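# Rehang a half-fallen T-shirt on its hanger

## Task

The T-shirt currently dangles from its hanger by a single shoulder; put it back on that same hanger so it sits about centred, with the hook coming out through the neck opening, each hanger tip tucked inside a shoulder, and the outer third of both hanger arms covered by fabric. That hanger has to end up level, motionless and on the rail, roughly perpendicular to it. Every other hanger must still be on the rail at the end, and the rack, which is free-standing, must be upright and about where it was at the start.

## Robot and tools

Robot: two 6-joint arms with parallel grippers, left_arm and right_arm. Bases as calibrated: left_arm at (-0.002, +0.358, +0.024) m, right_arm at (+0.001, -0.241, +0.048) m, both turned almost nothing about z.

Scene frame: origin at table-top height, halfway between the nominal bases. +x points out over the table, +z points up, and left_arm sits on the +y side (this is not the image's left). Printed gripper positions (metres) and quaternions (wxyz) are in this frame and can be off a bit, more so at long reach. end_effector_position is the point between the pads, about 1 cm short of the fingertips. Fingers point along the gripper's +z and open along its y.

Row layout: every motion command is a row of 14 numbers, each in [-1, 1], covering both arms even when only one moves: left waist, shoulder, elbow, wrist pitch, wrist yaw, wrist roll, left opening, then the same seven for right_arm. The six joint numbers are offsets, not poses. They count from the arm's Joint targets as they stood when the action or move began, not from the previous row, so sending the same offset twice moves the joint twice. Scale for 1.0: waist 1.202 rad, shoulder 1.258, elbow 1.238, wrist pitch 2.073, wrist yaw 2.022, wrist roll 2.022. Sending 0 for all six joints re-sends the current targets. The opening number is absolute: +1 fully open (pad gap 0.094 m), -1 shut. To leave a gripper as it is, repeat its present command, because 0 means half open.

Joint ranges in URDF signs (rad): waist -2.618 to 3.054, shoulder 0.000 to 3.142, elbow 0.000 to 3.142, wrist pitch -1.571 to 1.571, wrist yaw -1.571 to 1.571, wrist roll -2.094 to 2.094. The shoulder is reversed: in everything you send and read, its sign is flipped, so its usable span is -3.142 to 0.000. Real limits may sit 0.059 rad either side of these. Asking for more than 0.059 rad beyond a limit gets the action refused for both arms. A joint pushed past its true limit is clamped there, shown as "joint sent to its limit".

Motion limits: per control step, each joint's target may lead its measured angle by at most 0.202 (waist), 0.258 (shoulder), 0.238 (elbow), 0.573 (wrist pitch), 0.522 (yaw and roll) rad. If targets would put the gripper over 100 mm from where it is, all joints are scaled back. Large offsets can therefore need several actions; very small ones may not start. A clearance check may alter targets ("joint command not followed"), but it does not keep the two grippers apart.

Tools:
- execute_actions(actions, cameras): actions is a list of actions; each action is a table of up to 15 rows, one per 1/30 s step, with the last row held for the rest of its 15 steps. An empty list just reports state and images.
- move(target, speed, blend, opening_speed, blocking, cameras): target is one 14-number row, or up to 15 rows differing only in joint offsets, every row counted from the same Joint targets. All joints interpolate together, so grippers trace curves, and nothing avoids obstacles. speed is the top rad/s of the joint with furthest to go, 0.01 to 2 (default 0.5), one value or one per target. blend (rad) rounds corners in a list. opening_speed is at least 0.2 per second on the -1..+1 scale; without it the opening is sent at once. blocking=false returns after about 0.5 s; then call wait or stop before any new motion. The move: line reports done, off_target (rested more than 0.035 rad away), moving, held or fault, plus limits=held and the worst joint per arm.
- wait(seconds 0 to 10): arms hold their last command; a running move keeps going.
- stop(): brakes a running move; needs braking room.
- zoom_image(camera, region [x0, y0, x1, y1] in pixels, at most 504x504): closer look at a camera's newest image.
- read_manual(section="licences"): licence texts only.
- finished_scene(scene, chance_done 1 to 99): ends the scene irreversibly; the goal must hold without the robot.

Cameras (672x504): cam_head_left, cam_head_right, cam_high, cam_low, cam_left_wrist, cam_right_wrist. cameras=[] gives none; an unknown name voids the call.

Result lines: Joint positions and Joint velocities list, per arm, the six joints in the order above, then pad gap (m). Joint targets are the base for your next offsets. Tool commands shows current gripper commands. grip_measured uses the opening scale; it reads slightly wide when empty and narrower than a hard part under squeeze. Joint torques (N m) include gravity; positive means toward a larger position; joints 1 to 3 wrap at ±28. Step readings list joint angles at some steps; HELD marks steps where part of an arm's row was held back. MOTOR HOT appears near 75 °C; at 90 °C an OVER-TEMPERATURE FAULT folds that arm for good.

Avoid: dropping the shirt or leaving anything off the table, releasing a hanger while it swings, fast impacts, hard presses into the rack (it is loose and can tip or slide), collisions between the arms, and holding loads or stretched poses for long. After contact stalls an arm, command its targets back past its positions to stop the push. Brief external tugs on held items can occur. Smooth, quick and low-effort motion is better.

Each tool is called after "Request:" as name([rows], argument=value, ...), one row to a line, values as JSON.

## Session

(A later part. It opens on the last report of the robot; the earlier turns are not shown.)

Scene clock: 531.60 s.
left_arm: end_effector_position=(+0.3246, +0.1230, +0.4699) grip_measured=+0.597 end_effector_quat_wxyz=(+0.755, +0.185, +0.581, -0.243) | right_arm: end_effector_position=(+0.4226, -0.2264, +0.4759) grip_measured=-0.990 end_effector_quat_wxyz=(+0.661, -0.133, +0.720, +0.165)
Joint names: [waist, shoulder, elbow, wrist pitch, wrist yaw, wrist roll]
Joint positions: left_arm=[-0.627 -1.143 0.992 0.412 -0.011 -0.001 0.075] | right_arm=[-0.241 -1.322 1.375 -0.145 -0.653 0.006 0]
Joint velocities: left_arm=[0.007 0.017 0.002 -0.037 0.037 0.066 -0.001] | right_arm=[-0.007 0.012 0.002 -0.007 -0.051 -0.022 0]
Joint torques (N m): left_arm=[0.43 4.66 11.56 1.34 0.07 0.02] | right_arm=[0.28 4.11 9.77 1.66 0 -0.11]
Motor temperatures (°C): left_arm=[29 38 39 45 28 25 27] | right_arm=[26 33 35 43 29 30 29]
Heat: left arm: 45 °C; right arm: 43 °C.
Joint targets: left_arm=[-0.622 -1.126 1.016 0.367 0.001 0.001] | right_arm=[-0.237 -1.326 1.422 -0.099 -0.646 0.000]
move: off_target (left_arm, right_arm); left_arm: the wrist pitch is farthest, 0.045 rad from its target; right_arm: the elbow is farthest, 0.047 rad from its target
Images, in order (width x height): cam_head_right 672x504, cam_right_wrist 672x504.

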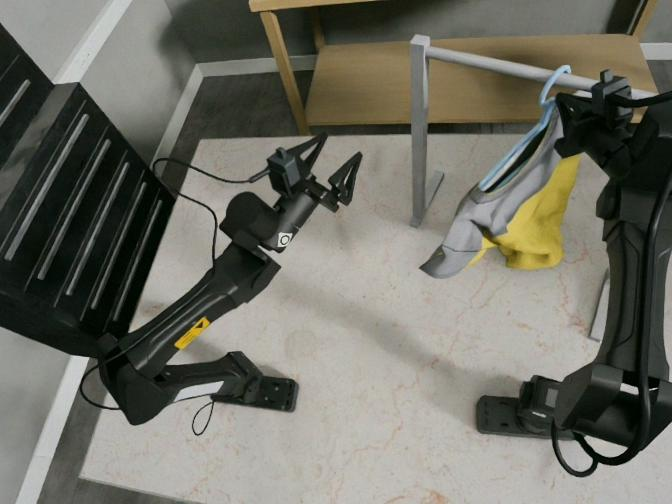

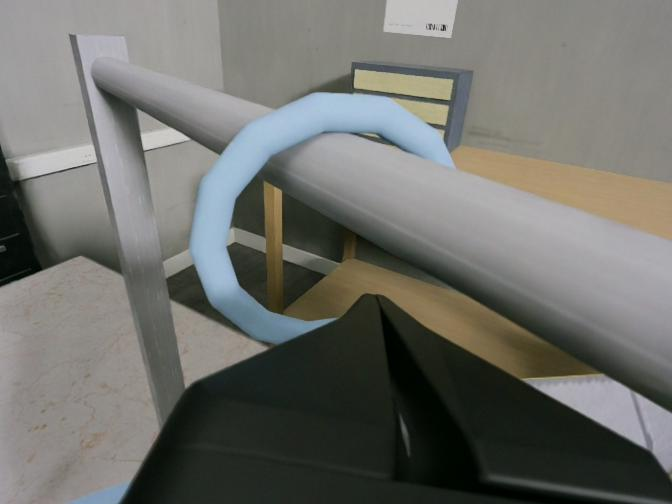

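Request:
move(target=[0,0,0,0,0,0,0.6,0,0,0,0,0,0,-0.2], cameras=[])

Request:
move(target=[0,0,0,0,0,0,0.6,0,-0.085,0.045,0.01,0,0,-0.2], speed=0.1, cameras=["cam_right_wrist"])

Scene clock: 532.23 s.
left_arm: end_effector_position=(+0.3246, +0.1230, +0.4699) grip_measured=+0.597 end_effector_quat_wxyz=(+0.755, +0.185, +0.581, -0.243) | right_arm: end_effector_position=(+0.4220, -0.2243, +0.4765) grip_measured=-0.202 end_effector_quat_wxyz=(+0.660, -0.135, +0.720, +0.169)
Joint names: [waist, shoulder, elbow, wrist pitch, wrist yaw, wrist roll]
Joint positions: left_arm=[-0.627 -1.143 0.992 0.412 -0.011 -0.001 0.075] | right_arm=[-0.239 -1.322 1.376 -0.145 -0.659 0.009 0.037]
Joint velocities: left_arm=[-0.012 0.002 -0.002 0.095 -0.022 0.022 -0.001] | right_arm=[-0.022 -0.002 -0.002 -0.007 0.022 -0.037 0]
Joint torques (N m): left_arm=[0.35 4.82 11.54 1.38 0.11 -0.07] | right_arm=[0.08 4.14 9.66 1.65 0.07 -0.1]
Motor temperatures (°C): left_arm=[29 38 39 45 28 25 27] | right_arm=[26 33 35 43 29 30 29]
Heat: left arm: 45 °C; right arm: 43 °C.
Joint targets: left_arm=[-0.622 -1.126 1.016 0.367 0.001 0.001] | right_arm=[-0.237 -1.326 1.422 -0.099 -0.646 0.000]
move: off_target (left_arm, right_arm); left_arm: the wrist pitch is farthest, 0.045 rad from its target; right_arm: the elbow is farthest, 0.046 rad from its target
No camera images: "cameras" was empty.

Scene clock: 533.63 s.
left_arm: end_effector_position=(+0.3246, +0.1230, +0.4699) grip_measured=+0.597 end_effector_quat_wxyz=(+0.755, +0.185, +0.581, -0.243) | right_arm: end_effector_position=(+0.4507, -0.2315, +0.4650) grip_measured=-0.202 end_effector_quat_wxyz=(+0.652, -0.132, +0.728, +0.168)
Joint names: [waist, shoulder, elbow, wrist pitch, wrist yaw, wrist roll]
Joint positions: left_arm=[-0.627 -1.143 0.992 0.412 -0.011 -0.001 0.075] | right_arm=[-0.239 -1.425 1.434 -0.127 -0.654 0.002 0.038]
Joint velocities: left_arm=[-0.002 -0.002 -0.002 0.007 -0.051 0.037 0.001] | right_arm=[-0.002 0.007 0.007 -0.037 -0.007 -0.022 -0.001]
Joint torques (N m): left_arm=[0.55 4.55 11.7 1.35 0.11 0.01] | right_arm=[0.08 4.9 9.55 1.69 0.04 -0.1]
Motor temperatures (°C): left_arm=[29 38 39 45 28 25 27] | right_arm=[26 33 35 43 29 30 29]
Heat: left arm: 45 °C; right arm: 43 °C.
Joint targets: left_arm=[-0.622 -1.126 1.016 0.367 0.001 0.001] | right_arm=[-0.237 -1.433 1.478 -0.079 -0.646 0.000]
move: off_target (left_arm, right_arm); left_arm: the wrist pitch is farthest, 0.045 rad from its target; right_arm: the wrist pitch is farthest, 0.048 rad from its target
Images, in order (width x height): cam_right_wrist 672x504.

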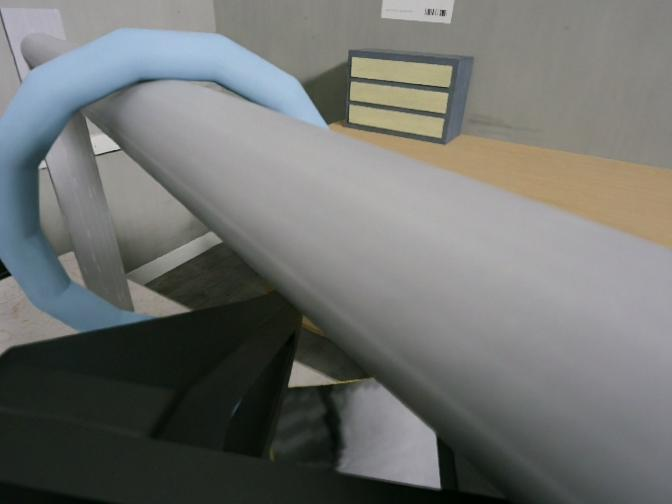

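Request:
execute_actions(actions=[], cameras=["cam_right_wrist","cam_head_right","cam_head_left"])

Request:
zoom_image(camera="cam_head_right", region=[360, 20, 620, 340])

Scene clock: 534.77 s.
left_arm: end_effector_position=(+0.3246, +0.1230, +0.4699) grip_measured=+0.597 end_effector_quat_wxyz=(+0.755, +0.185, +0.581, -0.243) | right_arm: end_effector_position=(+0.4507, -0.2315, +0.4650) grip_measured=-0.202 end_effector_quat_wxyz=(+0.652, -0.132, +0.728, +0.168)
Joint names: [waist, shoulder, elbow, wrist pitch, wrist yaw, wrist roll]
Joint positions: left_arm=[-0.627 -1.143 0.992 0.412 -0.011 -0.001 0.075] | right_arm=[-0.239 -1.425 1.434 -0.127 -0.654 0.002 0.038]
Joint velocities: left_arm=[0.002 0.012 -0.007 0.007 -0.037 -0.007 -0.001] | right_arm=[0.002 0.007 0.012 0.022 0.051 -0.022 0]
Joint torques (N m): left_arm=[0.43 4.57 11.69 1.34 0.1 0.03] | right_arm=[0.08 4.88 9.61 1.68 0.01 -0.09]
Motor temperatures (°C): left_arm=[29 38 39 45 28 25 27] | right_arm=[26 33 35 43 29 30 29]
Heat: left arm: 45 °C; right arm: 43 °C.
Joint targets: left_arm=[-0.622 -1.126 1.016 0.367 0.001 0.001] | right_arm=[-0.237 -1.433 1.478 -0.079 -0.646 0.000]
Tool commands: left_gripper/opening=+0.6 right_gripper/opening=-0.2
Images, in order (width x height): cam_head_left 672x504, cam_head_right 672x504, cam_right_wrist 672x504.

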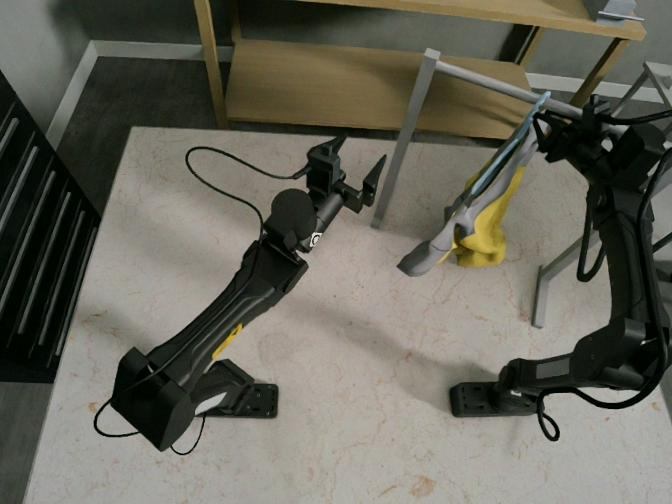

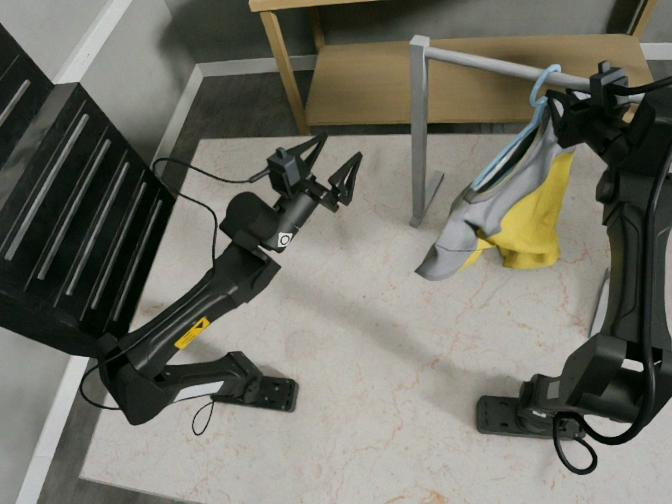

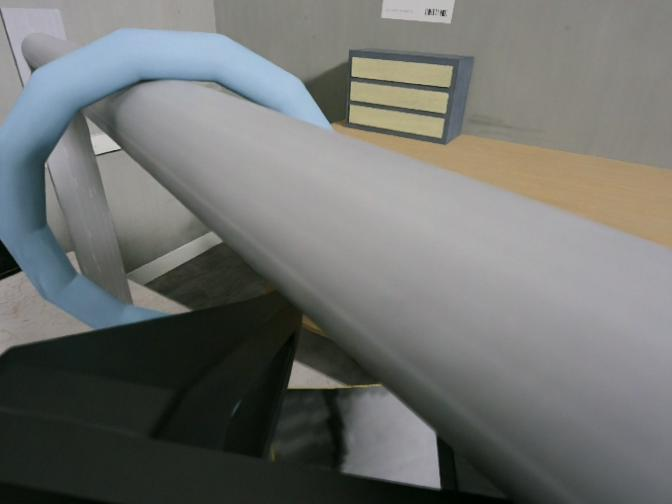

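Scaled by 1.575 from the camera's 672x504 image, which has a finer 960x720 frame.

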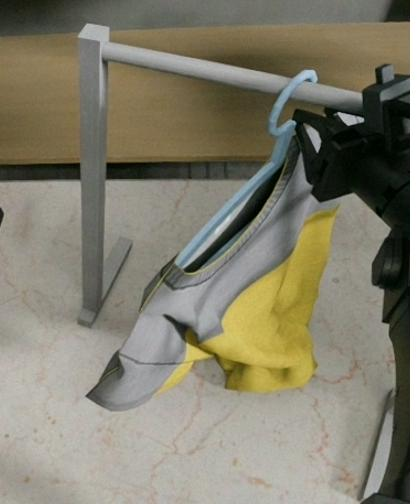

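Request:
execute_actions(actions=[], cameras=["cam_high","cam_low","cam_head_left"])

Request:
zoom_image(camera="cam_high", region=[250, 20, 500, 270])

Request:
zoom_image(camera="cam_low", region=[280, 50, 530, 300])

Request:
zoom_image(camera="cam_head_left", region=[330, 60, 590, 300])

Scene clock: 535.20 s.
left_arm: end_effector_position=(+0.3246, +0.1230, +0.4699) grip_measured=+0.597 end_effector_quat_wxyz=(+0.755, +0.185, +0.581, -0.243) | right_arm: end_effector_position=(+0.4507, -0.2315, +0.4650) grip_measured=-0.202 end_effector_quat_wxyz=(+0.652, -0.132, +0.728, +0.168)
Joint names: [waist, shoulder, elbow, wrist pitch, wrist yaw, wrist roll]
Joint positions: left_arm=[-0.627 -1.143 0.992 0.412 -0.011 -0.001 0.075] | right_arm=[-0.239 -1.425 1.434 -0.127 -0.654 0.002 0.038]
Joint velocities: left_arm=[-0.012 -0.002 -0.012 -0.007 -0.007 -0.007 0] | right_arm=[0.007 -0.007 0.002 -0.066 -0.007 -0.081 -0.001]
Joint torques (N m): left_arm=[0.39 4.81 11.69 1.35 0.1 0.02] | right_arm=[0.09 4.89 9.62 1.68 0.02 -0.1]
Motor temperatures (°C): left_arm=[29 38 39 45 28 25 27] | right_arm=[26 33 35 43 29 30 29]
Heat: left arm: 45 °C; right arm: 43 °C.
Joint targets: left_arm=[-0.622 -1.126 1.016 0.367 0.001 0.001] | right_arm=[-0.237 -1.433 1.478 -0.079 -0.646 0.000]
Tool commands: left_gripper/opening=+0.6 right_gripper/opening=-0.2
Images, in order (width x height): cam_head_left 672x504, cam_high 672x504, cam_low 672x504.

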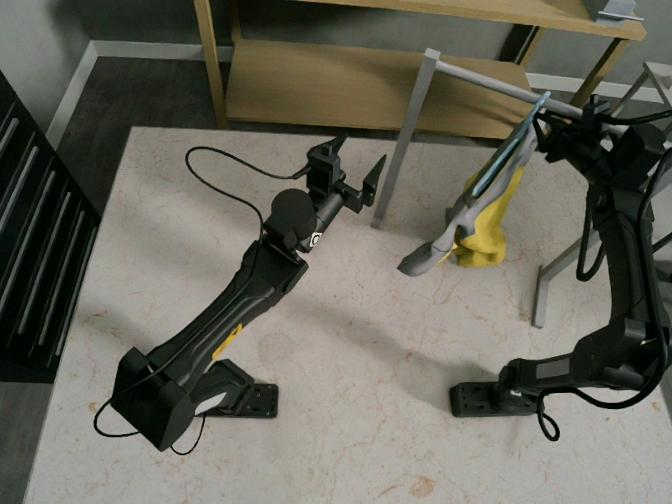

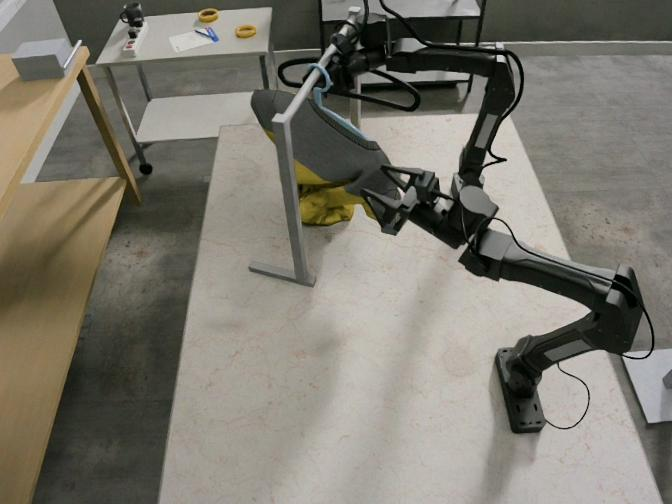

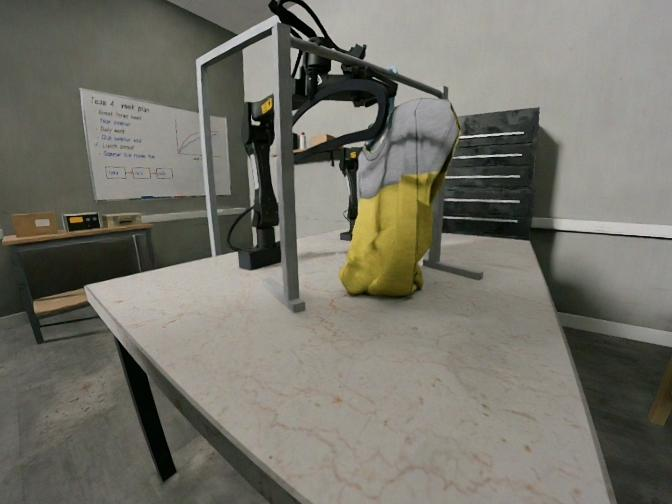

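Scaled by 2.016 from the camera's 672x504 image, which has a finer 960x720 frame.

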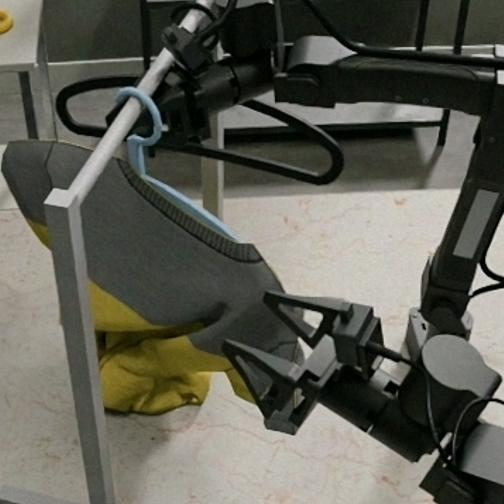

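Scaled by 2.016 from the camera's 672x504 image, which has a finer 960x720 frame.

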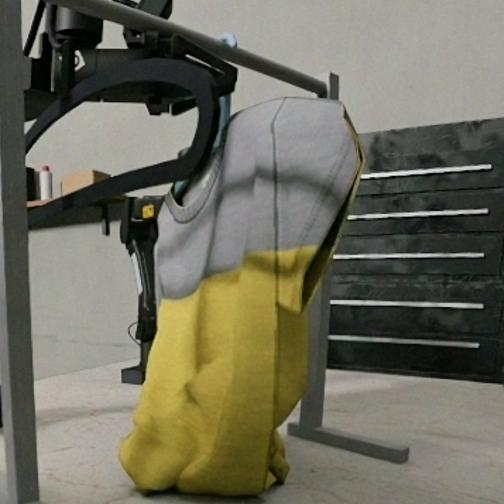

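Scaled by 1.938 from the camera's 672x504 image, which has a finer 960x720 frame.

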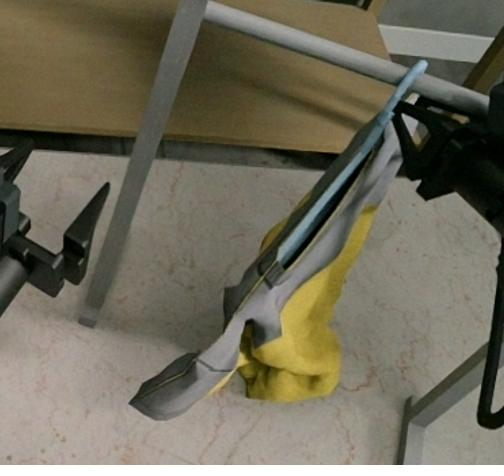

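Request:
move(target=[0,0,0,0,0,0,0.6,0.0,0.145,-0.095,-0.032,0,0,0.2], speed=0.2, cameras=["cam_right_wrist"])

Scene clock: 537.17 s.
left_arm: end_effector_position=(+0.3246, +0.1230, +0.4699) grip_measured=+0.597 end_effector_quat_wxyz=(+0.755, +0.185, +0.581, -0.243) | right_arm: end_effector_position=(+0.4157, -0.2257, +0.4735) grip_measured=+0.199 end_effector_quat_wxyz=(+0.655, -0.125, +0.727, +0.165)
Joint names: [waist, shoulder, elbow, wrist pitch, wrist yaw, wrist roll]
Joint positions: left_arm=[-0.627 -1.143 0.992 0.412 -0.011 -0.001 0.075] | right_arm=[-0.239 -1.296 1.361 -0.174 -0.639 0.011 0.056]
Joint velocities: left_arm=[-0.002 0.012 0.002 -0.066 -0.037 -0.066 0.001] | right_arm=[-0.002 0.002 -0.002 -0.095 -0.007 0.037 -0.001]
Joint torques (N m): left_arm=[0.42 4.55 11.79 1.36 0.08 0] | right_arm=[0.09 8.39 6.22 1.52 -0.05 -0.11]
Motor temperatures (°C): left_arm=[29 38 39 45 28 25 27] | right_arm=[26 33 35 43 29 30 29]
Heat: left arm: 45 °C; right arm: 43 °C.
Joint targets: left_arm=[-0.622 -1.126 1.016 0.367 0.001 0.001] | right_arm=[-0.237 -1.251 1.361 -0.145 -0.646 0.000]
move: off_target (left_arm, right_arm); left_arm: the wrist pitch is farthest, 0.045 rad from its target; right_arm: the shoulder is farthest, 0.045 rad from its target
Images, in order (width x height): cam_right_wrist 672x504.

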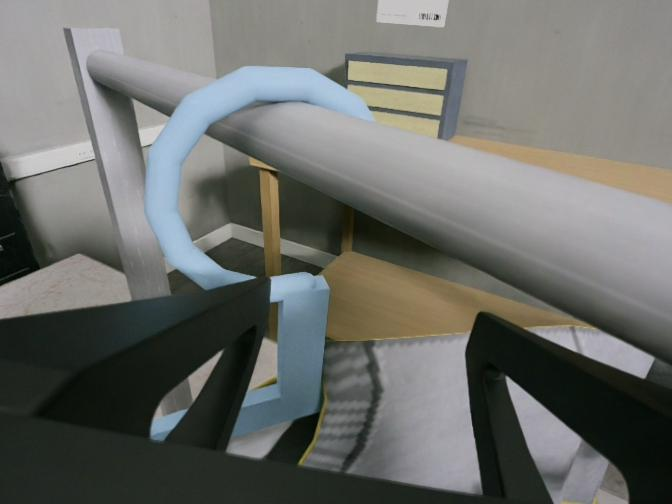

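Request:
move(target=[0,0,0,0,0,0,0.6,0.028,-0.02,0,0,0,0,0.2], speed=0.2, cameras=["cam_right_wrist"])

Request:
move(target=[0,0,0,0,0,0,0.6,0.016,-0.09,0.045,0.014,0,0,0.2], speed=0.15, cameras=["cam_right_wrist"])

Scene clock: 538.33 s.
left_arm: end_effector_position=(+0.3246, +0.1230, +0.4699) grip_measured=+0.597 end_effector_quat_wxyz=(+0.755, +0.185, +0.581, -0.243) | right_arm: end_effector_position=(+0.4152, -0.2136, +0.4735) grip_measured=+0.199 end_effector_quat_wxyz=(+0.653, -0.135, +0.725, +0.174)
Joint names: [waist, shoulder, elbow, wrist pitch, wrist yaw, wrist roll]
Joint positions: left_arm=[-0.627 -1.143 0.992 0.412 -0.011 -0.001 0.075] | right_arm=[-0.209 -1.296 1.361 -0.174 -0.638 0.011 0.056]
Joint velocities: left_arm=[-0.007 -0.002 -0.002 -0.081 -0.066 -0.051 0] | right_arm=[-0.002 0.012 -0.012 -0.022 0.007 -0.022 0]
Joint torques (N m): left_arm=[0.49 4.59 11.78 1.35 0.09 -0.01] | right_arm=[0.35 5.98 6.23 1.51 -0.06 -0.11]
Motor temperatures (°C): left_arm=[29 38 39 45 28 25 27] | right_arm=[26 33 35 43 29 30 29]
Heat: left arm: 45 °C; right arm: 43 °C.
Joint targets: left_arm=[-0.622 -1.126 1.016 0.367 0.001 0.001] | right_arm=[-0.203 -1.276 1.361 -0.145 -0.646 0.000]
move: off_target (left_arm); left_arm: the wrist pitch is farthest, 0.045 rad from its target
Images, in order (width x height): cam_right_wrist 672x504.

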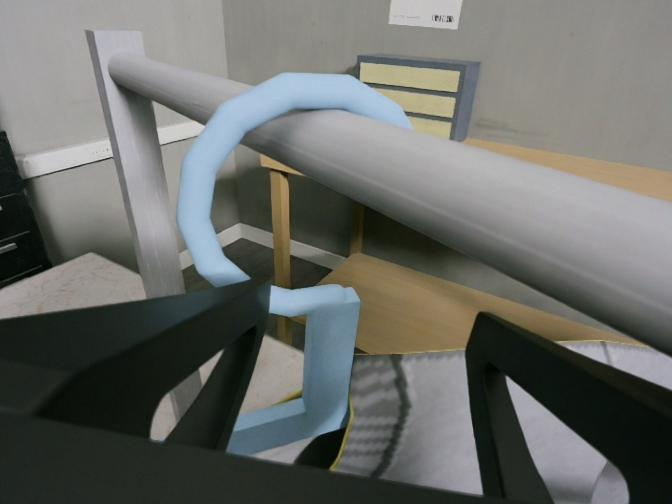

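Scene clock: 539.53 s.
left_arm: end_effector_position=(+0.3246, +0.1230, +0.4699) grip_measured=+0.597 end_effector_quat_wxyz=(+0.755, +0.185, +0.581, -0.243) | right_arm: end_effector_position=(+0.4401, -0.2103, +0.4449) grip_measured=+0.199 end_effector_quat_wxyz=(+0.628, -0.135, +0.744, +0.187)
Joint names: [waist, shoulder, elbow, wrist pitch, wrist yaw, wrist roll]
Joint positions: left_arm=[-0.627 -1.143 0.992 0.412 -0.011 -0.001 0.075] | right_arm=[-0.19 -1.385 1.371 -0.165 -0.638 0.003 0.056]
Joint velocities: left_arm=[0.002 -0.007 -0.002 -0.022 0.037 -0.066 0] | right_arm=[-0.007 0.022 -0.027 -0.051 -0.007 -0.037 0]
Joint torques (N m): left_arm=[0.65 4.74 11.75 1.37 0.11 -0.04] | right_arm=[0.4 4.85 9.69 1.69 -0.08 -0.11]
Motor temperatures (°C): left_arm=[29 38 39 45 28 25 27] | right_arm=[26 33 35 43 29 30 29]
Heat: left arm: 45 °C; right arm: 43 °C.
Joint targets: left_arm=[-0.622 -1.126 1.016 0.367 0.001 0.001] | right_arm=[-0.184 -1.389 1.416 -0.116 -0.646 0.000]
move: off_target (left_arm, right_arm); left_arm: the wrist pitch is farthest, 0.045 rad from its target; right_arm: the wrist pitch is farthest, 0.049 rad from its target
Images, in order (width x height): cam_right_wrist 672x504.

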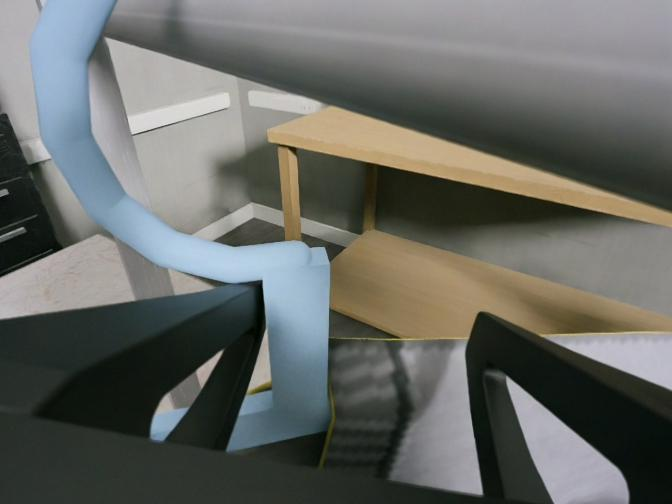

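Request:
move(target=[0,0,0,0,0,0,0.6,0.012,0.03,0,0,0,0,0.2], speed=0.15, cameras=["cam_right_wrist"])

Scene clock: 540.53 s.
left_arm: end_effector_position=(+0.3246, +0.1230, +0.4699) grip_measured=+0.597 end_effector_quat_wxyz=(+0.755, +0.185, +0.581, -0.243) | right_arm: end_effector_position=(+0.4397, -0.2041, +0.4452) grip_measured=+0.199 end_effector_quat_wxyz=(+0.627, -0.140, +0.742, +0.191)
Joint names: [waist, shoulder, elbow, wrist pitch, wrist yaw, wrist roll]
Joint positions: left_arm=[-0.627 -1.143 0.992 0.412 -0.011 -0.001 0.075] | right_arm=[-0.176 -1.385 1.371 -0.163 -0.638 0.003 0.056]
Joint velocities: left_arm=[-0.007 -0.007 -0.007 0.095 0.037 -0.007 -0.001] | right_arm=[-0.017 0.002 -0.002 0.007 -0.022 0.007 0]
Joint torques (N m): left_arm=[0.55 4.75 11.81 1.35 0.1 -0.02] | right_arm=[0.44 8.27 9.68 1.68 -0.08 -0.11]
Motor temperatures (°C): left_arm=[29 38 39 45 28 25 27] | right_arm=[26 33 35 43 29 30 29]
Heat: left arm: 45 °C; right arm: 43 °C.
Joint targets: left_arm=[-0.622 -1.126 1.016 0.367 0.001 0.001] | right_arm=[-0.170 -1.352 1.416 -0.116 -0.646 0.000]
move: off_target (left_arm, right_arm); left_arm: the wrist pitch is farthest, 0.045 rad from its target; right_arm: the wrist pitch is farthest, 0.047 rad from its target
Images, in order (width x height): cam_right_wrist 672x504.

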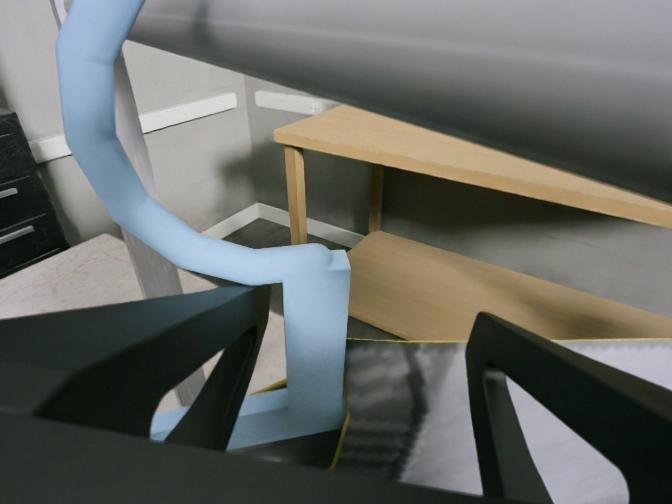

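Request:
move(target=[0,0,0,0,0,0,0.6,0.006,0.035,0,0,0,0,0.2], speed=0.15, cameras=["cam_right_wrist"])

Scene clock: 541.47 s.
left_arm: end_effector_position=(+0.3246, +0.1230, +0.4699) grip_measured=+0.597 end_effector_quat_wxyz=(+0.755, +0.185, +0.581, -0.243) | right_arm: end_effector_position=(+0.4250, -0.1987, +0.4658) grip_measured=+0.199 end_effector_quat_wxyz=(+0.645, -0.151, +0.726, +0.186)
Joint names: [waist, shoulder, elbow, wrist pitch, wrist yaw, wrist roll]
Joint positions: left_arm=[-0.627 -1.143 0.992 0.412 -0.011 -0.001 0.075] | right_arm=[-0.168 -1.334 1.371 -0.162 -0.638 0.002 0.056]
Joint velocities: left_arm=[0.002 0.002 -0.002 -0.037 0.007 -0.051 0] | right_arm=[-0.002 0.012 -0.007 -0.007 -0.007 0.022 0.001]
Joint torques (N m): left_arm=[0.34 4.51 11.52 1.36 0.03 -0.05] | right_arm=[0.4 7.04 9.63 1.67 -0.07 -0.1]
Motor temperatures (°C): left_arm=[29 38 39 45 28 25 27] | right_arm=[26 33 35 44 29 30 29]
Heat: left arm: 45 °C; right arm: 44 °C.
Joint targets: left_arm=[-0.622 -1.126 1.016 0.367 0.001 0.001] | right_arm=[-0.163 -1.307 1.416 -0.116 -0.646 0.000]
move: off_target (left_arm, right_arm); left_arm: the wrist pitch is farthest, 0.045 rad from its target; right_arm: the wrist pitch is farthest, 0.046 rad from its target
Images, in order (width x height): cam_right_wrist 672x504.

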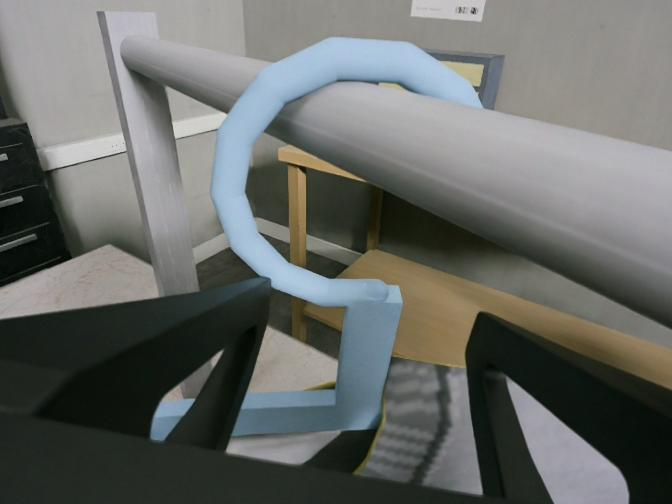

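Request:
move(target=[0,0,0,0,0,0,0.6,0.012,-0.085,0.05,0.017,0,0,0.2], speed=0.15, cameras=["cam_right_wrist"])

Scene clock: 542.77 s.
left_arm: end_effector_position=(+0.3246, +0.1230, +0.4699) grip_measured=+0.597 end_effector_quat_wxyz=(+0.755, +0.185, +0.581, -0.243) | right_arm: end_effector_position=(+0.4425, -0.1934, +0.4701) grip_measured=+0.199 end_effector_quat_wxyz=(+0.646, -0.159, +0.720, +0.197)
Joint names: [waist, shoulder, elbow, wrist pitch, wrist yaw, wrist roll]
Joint positions: left_arm=[-0.627 -1.143 0.992 0.412 -0.011 -0.001 0.075] | right_arm=[-0.155 -1.405 1.432 -0.137 -0.653 0.011 0.056]
Joint velocities: left_arm=[0.017 0.002 -0.017 0.037 -0.081 -0.081 0.001] | right_arm=[-0.002 0.002 -0.012 0.022 0.037 -0.022 -0.002]
Joint torques (N m): left_arm=[0.53 4.7 11.78 1.34 0.06 -0.01] | right_arm=[0.5 4.6 9.72 1.77 0.01 -0.11]
Motor temperatures (°C): left_arm=[29 38 39 45 28 25 27] | right_arm=[26 33 35 44 29 30 29]
Heat: left arm: 45 °C; right arm: 44 °C.
Joint targets: left_arm=[-0.622 -1.126 1.016 0.367 0.001 0.001] | right_arm=[-0.148 -1.414 1.478 -0.081 -0.646 0.000]
move: off_target (left_arm, right_arm); left_arm: the wrist pitch is farthest, 0.045 rad from its target; right_arm: the wrist pitch is farthest, 0.057 rad from its target
Images, in order (width x height): cam_right_wrist 672x504.

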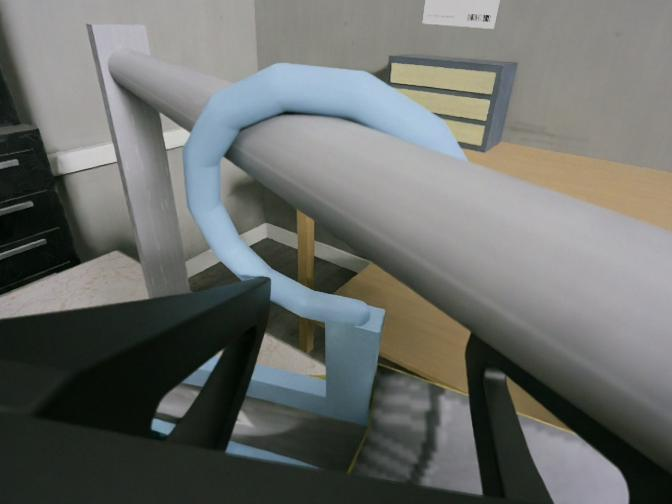

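Request:
move(target=[0,0,0,0,0,0,0.6,0.0,-0.035,0,0,0,0,0.2], speed=0.15, cameras=["cam_right_wrist"])

Request:
zoom_image(camera="cam_right_wrist", region=[200, 220, 520, 480])

Scene clock: 543.87 s.
left_arm: end_effector_position=(+0.3246, +0.1230, +0.4699) grip_measured=+0.597 end_effector_quat_wxyz=(+0.755, +0.185, +0.581, -0.243) | right_arm: end_effector_position=(+0.4540, -0.1940, +0.4636) grip_measured=+0.199 end_effector_quat_wxyz=(+0.644, -0.164, +0.720, +0.198)
Joint names: [waist, shoulder, elbow, wrist pitch, wrist yaw, wrist roll]
Joint positions: left_arm=[-0.627 -1.143 0.992 0.412 -0.011 -0.001 0.075] | right_arm=[-0.155 -1.446 1.443 -0.113 -0.661 0.003 0.056]
Joint velocities: left_arm=[-0.007 0.002 0.002 -0.037 0.037 -0.037 0] | right_arm=[-0.017 -0.007 0.002 0.022 -0.037 0.066 -0.001]
Joint torques (N m): left_arm=[0.24 4.45 11.78 1.33 0.11 0.03] | right_arm=[0.47 4.72 8.9 1.54 0.08 -0.11]
Motor temperatures (°C): left_arm=[29 38 39 45 28 25 27] | right_arm=[26 33 35 44 29 30 29]
Heat: left arm: 45 °C; right arm: 44 °C.
Joint targets: left_arm=[-0.622 -1.126 1.016 0.367 0.001 0.001] | right_arm=[-0.148 -1.458 1.478 -0.081 -0.646 0.000]
move: off_target (left_arm); left_arm: the wrist pitch is farthest, 0.045 rad from its target
Images, in order (width x height): cam_right_wrist 672x504.

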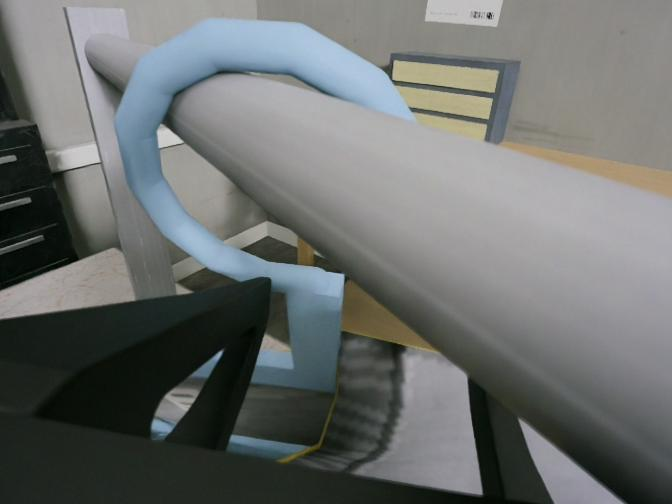

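Scaled by 1.575 from the camera's 672x504 image, which has a finer 960x720 frame.

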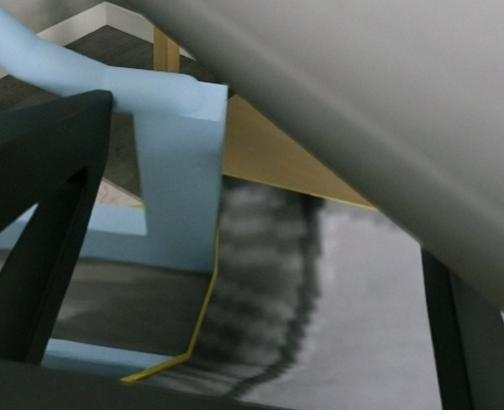

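Request:
move(target=[0,0,0,0,0,0,0.6,0.0,-0.012,0.008,0,0,0,-1], speed=0.15, opening_speed=0.8, cameras=["cam_right_wrist"])

Request:
zoom_image(camera="cam_right_wrist", region=[200, 220, 520, 480])

Scene clock: 546.07 s.
left_arm: end_effector_position=(+0.3246, +0.1230, +0.4699) grip_measured=+0.597 end_effector_quat_wxyz=(+0.755, +0.185, +0.581, -0.243) | right_arm: end_effector_position=(+0.4593, -0.1963, +0.4586) grip_measured=-0.990 end_effector_quat_wxyz=(+0.642, -0.159, +0.725, +0.194)
Joint names: [waist, shoulder, elbow, wrist pitch, wrist yaw, wrist roll]
Joint positions: left_arm=[-0.627 -1.143 0.992 0.412 -0.011 -0.001 0.075] | right_arm=[-0.154 -1.46 1.445 -0.111 -0.647 0.002 0]
Joint velocities: left_arm=[-0.017 -0.002 -0.007 -0.007 -0.066 0.051 -0.001] | right_arm=[-0.007 0.017 0.002 -0.11 0.007 -0.051 -0.001]
Joint torques (N m): left_arm=[0.57 4.59 11.58 1.36 0.05 -0.02] | right_arm=[0.42 4.82 9.51 1.53 0.03 -0.1]
Motor temperatures (°C): left_arm=[29 38 39 44 28 25 27] | right_arm=[26 33 35 44 29 30 29]
Heat: left arm: 44 °C; right arm: 44 °C.
Joint targets: left_arm=[-0.622 -1.126 1.016 0.367 0.001 0.001] | right_arm=[-0.148 -1.474 1.488 -0.081 -0.646 0.000]
move: off_target (left_arm, right_arm); left_arm: the wrist pitch is farthest, 0.045 rad from its target; right_arm: the elbow is farthest, 0.043 rad from its target
Images, in order (width x height): cam_right_wrist 672x504.

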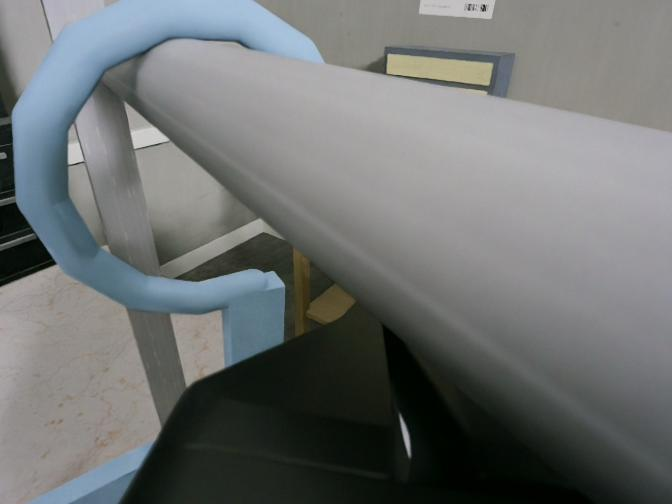

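Scaled by 1.575 from the camera's 672x504 image, which has a finer 960x720 frame.

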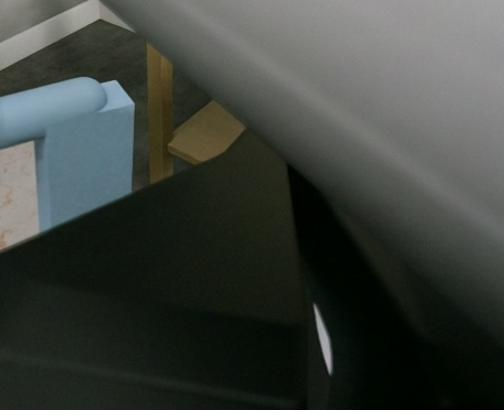

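Request:
move(target=[0,0,0,0,0,0,0.6,0.0,0.17,-0.11,-0.036,0,0,0.25], speed=0.2, cameras=["cam_right_wrist","cam_high"])

Request:
zoom_image(camera="cam_high", region=[280, 60, 440, 220])

Scene clock: 548.23 s.
left_arm: end_effector_position=(+0.3246, +0.1230, +0.4699) grip_measured=+0.597 end_effector_quat_wxyz=(+0.755, +0.185, +0.581, -0.243) | right_arm: end_effector_position=(+0.4073, -0.1894, +0.4867) grip_measured=+0.249 end_effector_quat_wxyz=(+0.664, -0.166, +0.706, +0.185)
Joint names: [waist, shoulder, elbow, wrist pitch, wrist yaw, wrist roll]
Joint positions: left_arm=[-0.627 -1.143 0.992 0.412 -0.011 -0.001 0.075] | right_arm=[-0.154 -1.278 1.364 -0.15 -0.644 0.003 0.059]
Joint velocities: left_arm=[0.002 0.007 -0.007 0.007 -0.007 -0.007 -0.001] | right_arm=[0.002 0.027 -0.002 -0.095 -0.022 -0.007 -0.001]
Joint torques (N m): left_arm=[0.44 4.7 11.69 1.36 0.09 0.04] | right_arm=[0.42 5.61 5.33 1.19 0.02 -0.11]
Motor temperatures (°C): left_arm=[29 37 39 44 28 25 27] | right_arm=[26 33 35 44 29 30 29]
Heat: left arm: 44 °C; right arm: 44 °C.
Joint targets: left_arm=[-0.622 -1.126 1.016 0.367 0.001 0.001] | right_arm=[-0.148 -1.260 1.352 -0.155 -0.646 0.000]
move: off_target (left_arm); left_arm: the wrist pitch is farthest, 0.045 rad from its target
Images, in order (width x height): cam_high 672x504, cam_right_wrist 672x504.

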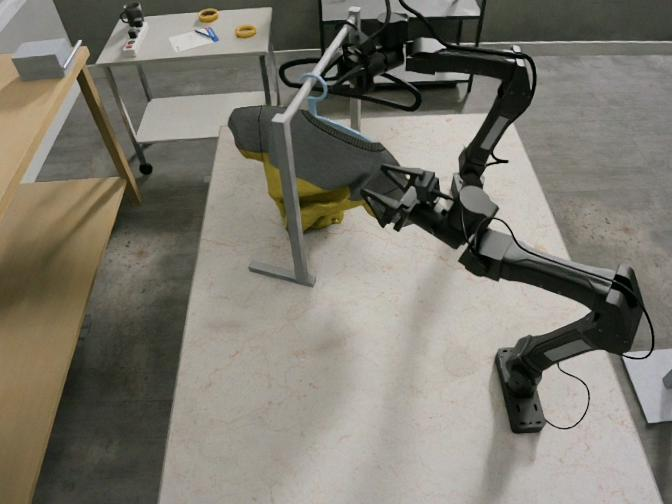

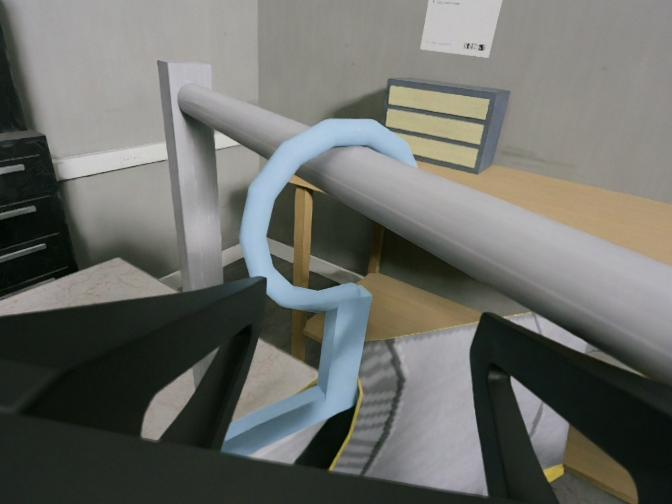

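Scaled by 3.150 from the camera's 672x504 image, which has a finer 960x720 frame.

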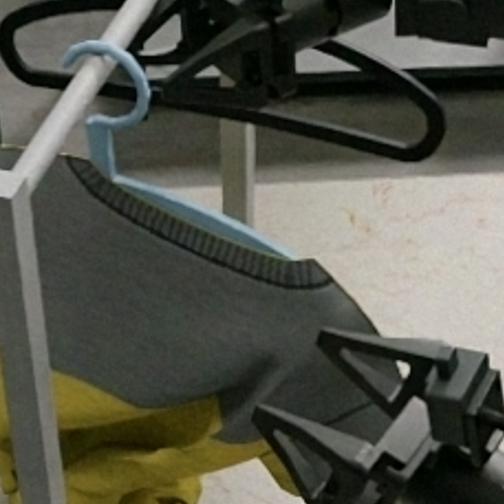

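Request:
zoom_image(camera="cam_right_wrist", region=[200, 220, 520, 480])

Request:
execute_actions(actions=[], cameras=["cam_head_right","cam_head_left","cam_low"])

Request:
zoom_image(camera="cam_head_right", region=[360, 20, 620, 280])

Request:
zoom_image(camera="cam_head_left", region=[330, 60, 590, 300])

Request:
zoom_image(camera="cam_low", region=[280, 50, 530, 300])

Scaled by 1.575 from the camera's 672x504 image, which has a finer 960x720 frame.

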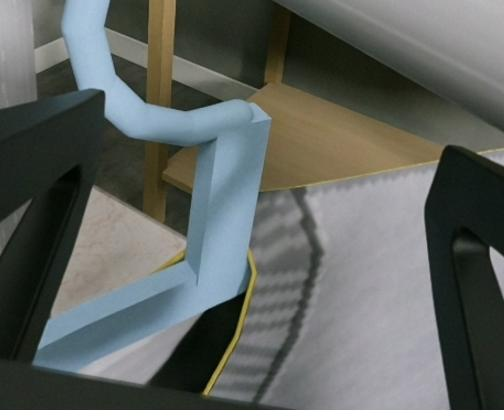

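Scene clock: 548.50 s.
left_arm: end_effector_position=(+0.3246, +0.1230, +0.4699) grip_measured=+0.597 end_effector_quat_wxyz=(+0.755, +0.185, +0.581, -0.243) | right_arm: end_effector_position=(+0.4073, -0.1894, +0.4867) grip_measured=+0.249 end_effector_quat_wxyz=(+0.664, -0.166, +0.706, +0.185)
Joint names: [waist, shoulder, elbow, wrist pitch, wrist yaw, wrist roll]
Joint positions: left_arm=[-0.627 -1.143 0.992 0.412 -0.011 -0.001 0.075] | right_arm=[-0.154 -1.278 1.364 -0.15 -0.644 0.003 0.059]
Joint velocities: left_arm=[-0.007 0.012 -0.007 -0.095 -0.051 -0.037 0] | right_arm=[0.022 0.012 0.012 -0.037 0.007 -0.022 0]
Joint torques (N m): left_arm=[0.42 4.66 11.81 1.35 0.07 -0.04] | right_arm=[0.42 5.64 5.38 1.19 0.02 -0.11]
Motor temperatures (°C): left_arm=[29 37 39 44 28 25 27] | right_arm=[26 33 35 44 29 30 29]
Heat: left arm: 44 °C; right arm: 44 °C.
Joint targets: left_arm=[-0.622 -1.126 1.016 0.367 0.001 0.001] | right_arm=[-0.148 -1.260 1.352 -0.155 -0.646 0.000]
Tool commands: left_gripper/opening=+0.6 right_gripper/opening=+0.25
Images, in order (width x height): cam_head_left 672x504, cam_head_right 672x504, cam_low 672x504.

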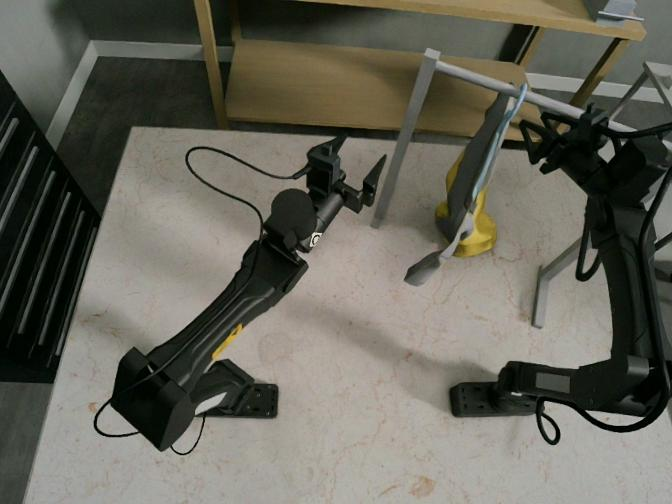

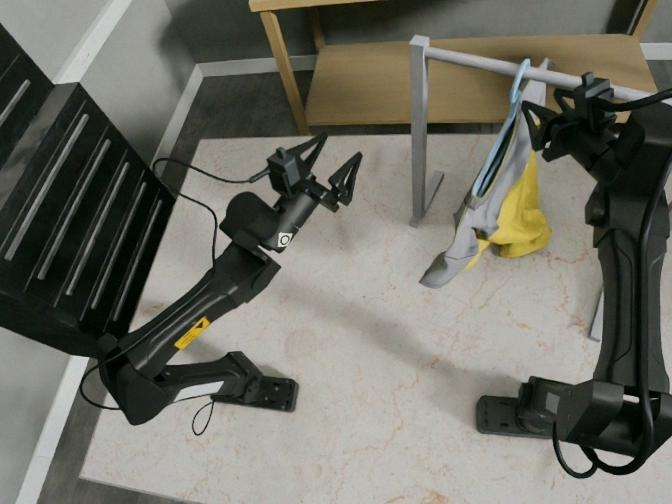

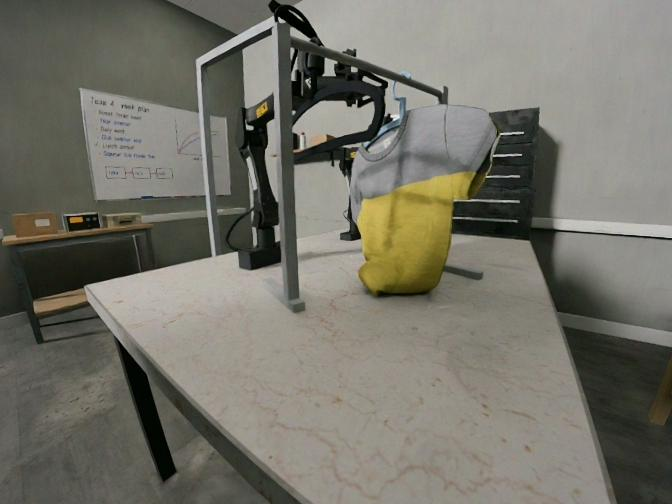

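Scaled by 1.938 from the camera's 672x504 image, which has a finer 960x720 frame.

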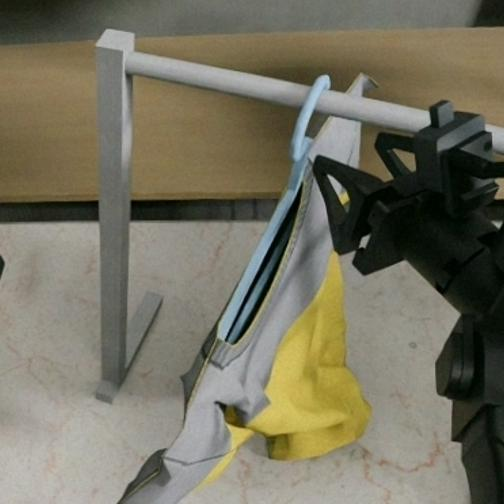

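Scaled by 1.938 from the camera's 672x504 image, which has a finer 960x720 frame.

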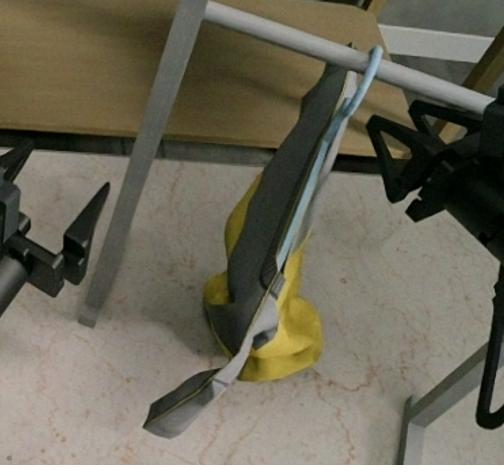

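Scaled by 2.016 from the camera's 672x504 image, which has a finer 960x720 frame.

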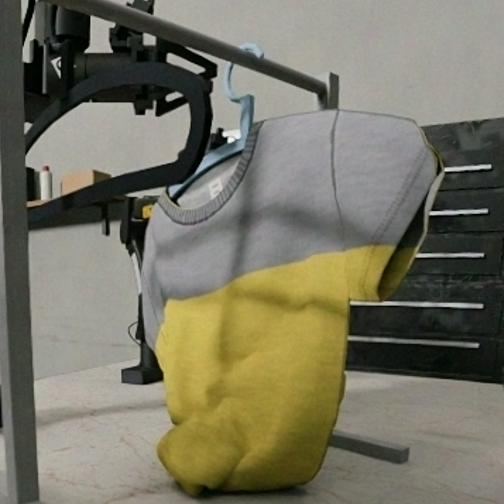

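Request:
move(target=[0.25,0,0,0,0,0,0.6,-0.02,0.17,-0.085,-0.032,0,0,-1], speed=0.4, cameras=["cam_right_wrist"])

Scene clock: 553.30 s.
left_arm: end_effector_position=(+0.3798, +0.2310, +0.4699) grip_measured=+0.597 end_effector_quat_wxyz=(+0.783, +0.096, +0.602, -0.127) | right_arm: end_effector_position=(+0.3440, -0.1830, +0.5065) grip_measured=-0.990 end_effector_quat_wxyz=(+0.687, -0.175, +0.684, +0.175)
Joint names: [waist, shoulder, elbow, wrist pitch, wrist yaw, wrist roll]
Joint positions: left_arm=[-0.323 -1.143 0.992 0.412 -0.008 -0.001 0.075] | right_arm=[-0.166 -1.059 1.263 -0.199 -0.653 0.003 0]
Joint velocities: left_arm=[0.017 0.012 -0.007 0.066 -0.007 0.007 -0.001] | right_arm=[0.012 -0.012 0.012 -0.081 0.007 -0.11 0]
Joint torques (N m): left_arm=[0.05 4.7 11.63 1.37 0.04 -0.02] | right_arm=[-0.53 2.88 4.81 1.04 0.04 -0.1]
Motor temperatures (°C): left_arm=[29 37 39 44 28 25 27] | right_arm=[26 33 34 43 29 30 29]
Heat: left arm: 44 °C; right arm: 43 °C.
Joint targets: left_arm=[-0.322 -1.126 1.016 0.367 0.001 0.001] | right_arm=[-0.172 -1.046 1.247 -0.222 -0.646 0.000]
move: off_target (left_arm); left_arm: the wrist pitch is farthest, 0.045 rad from its target
Images, in order (width x height): cam_right_wrist 672x504.

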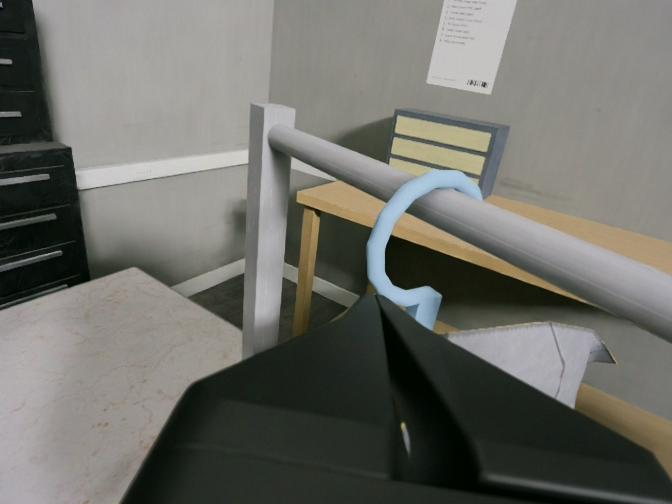

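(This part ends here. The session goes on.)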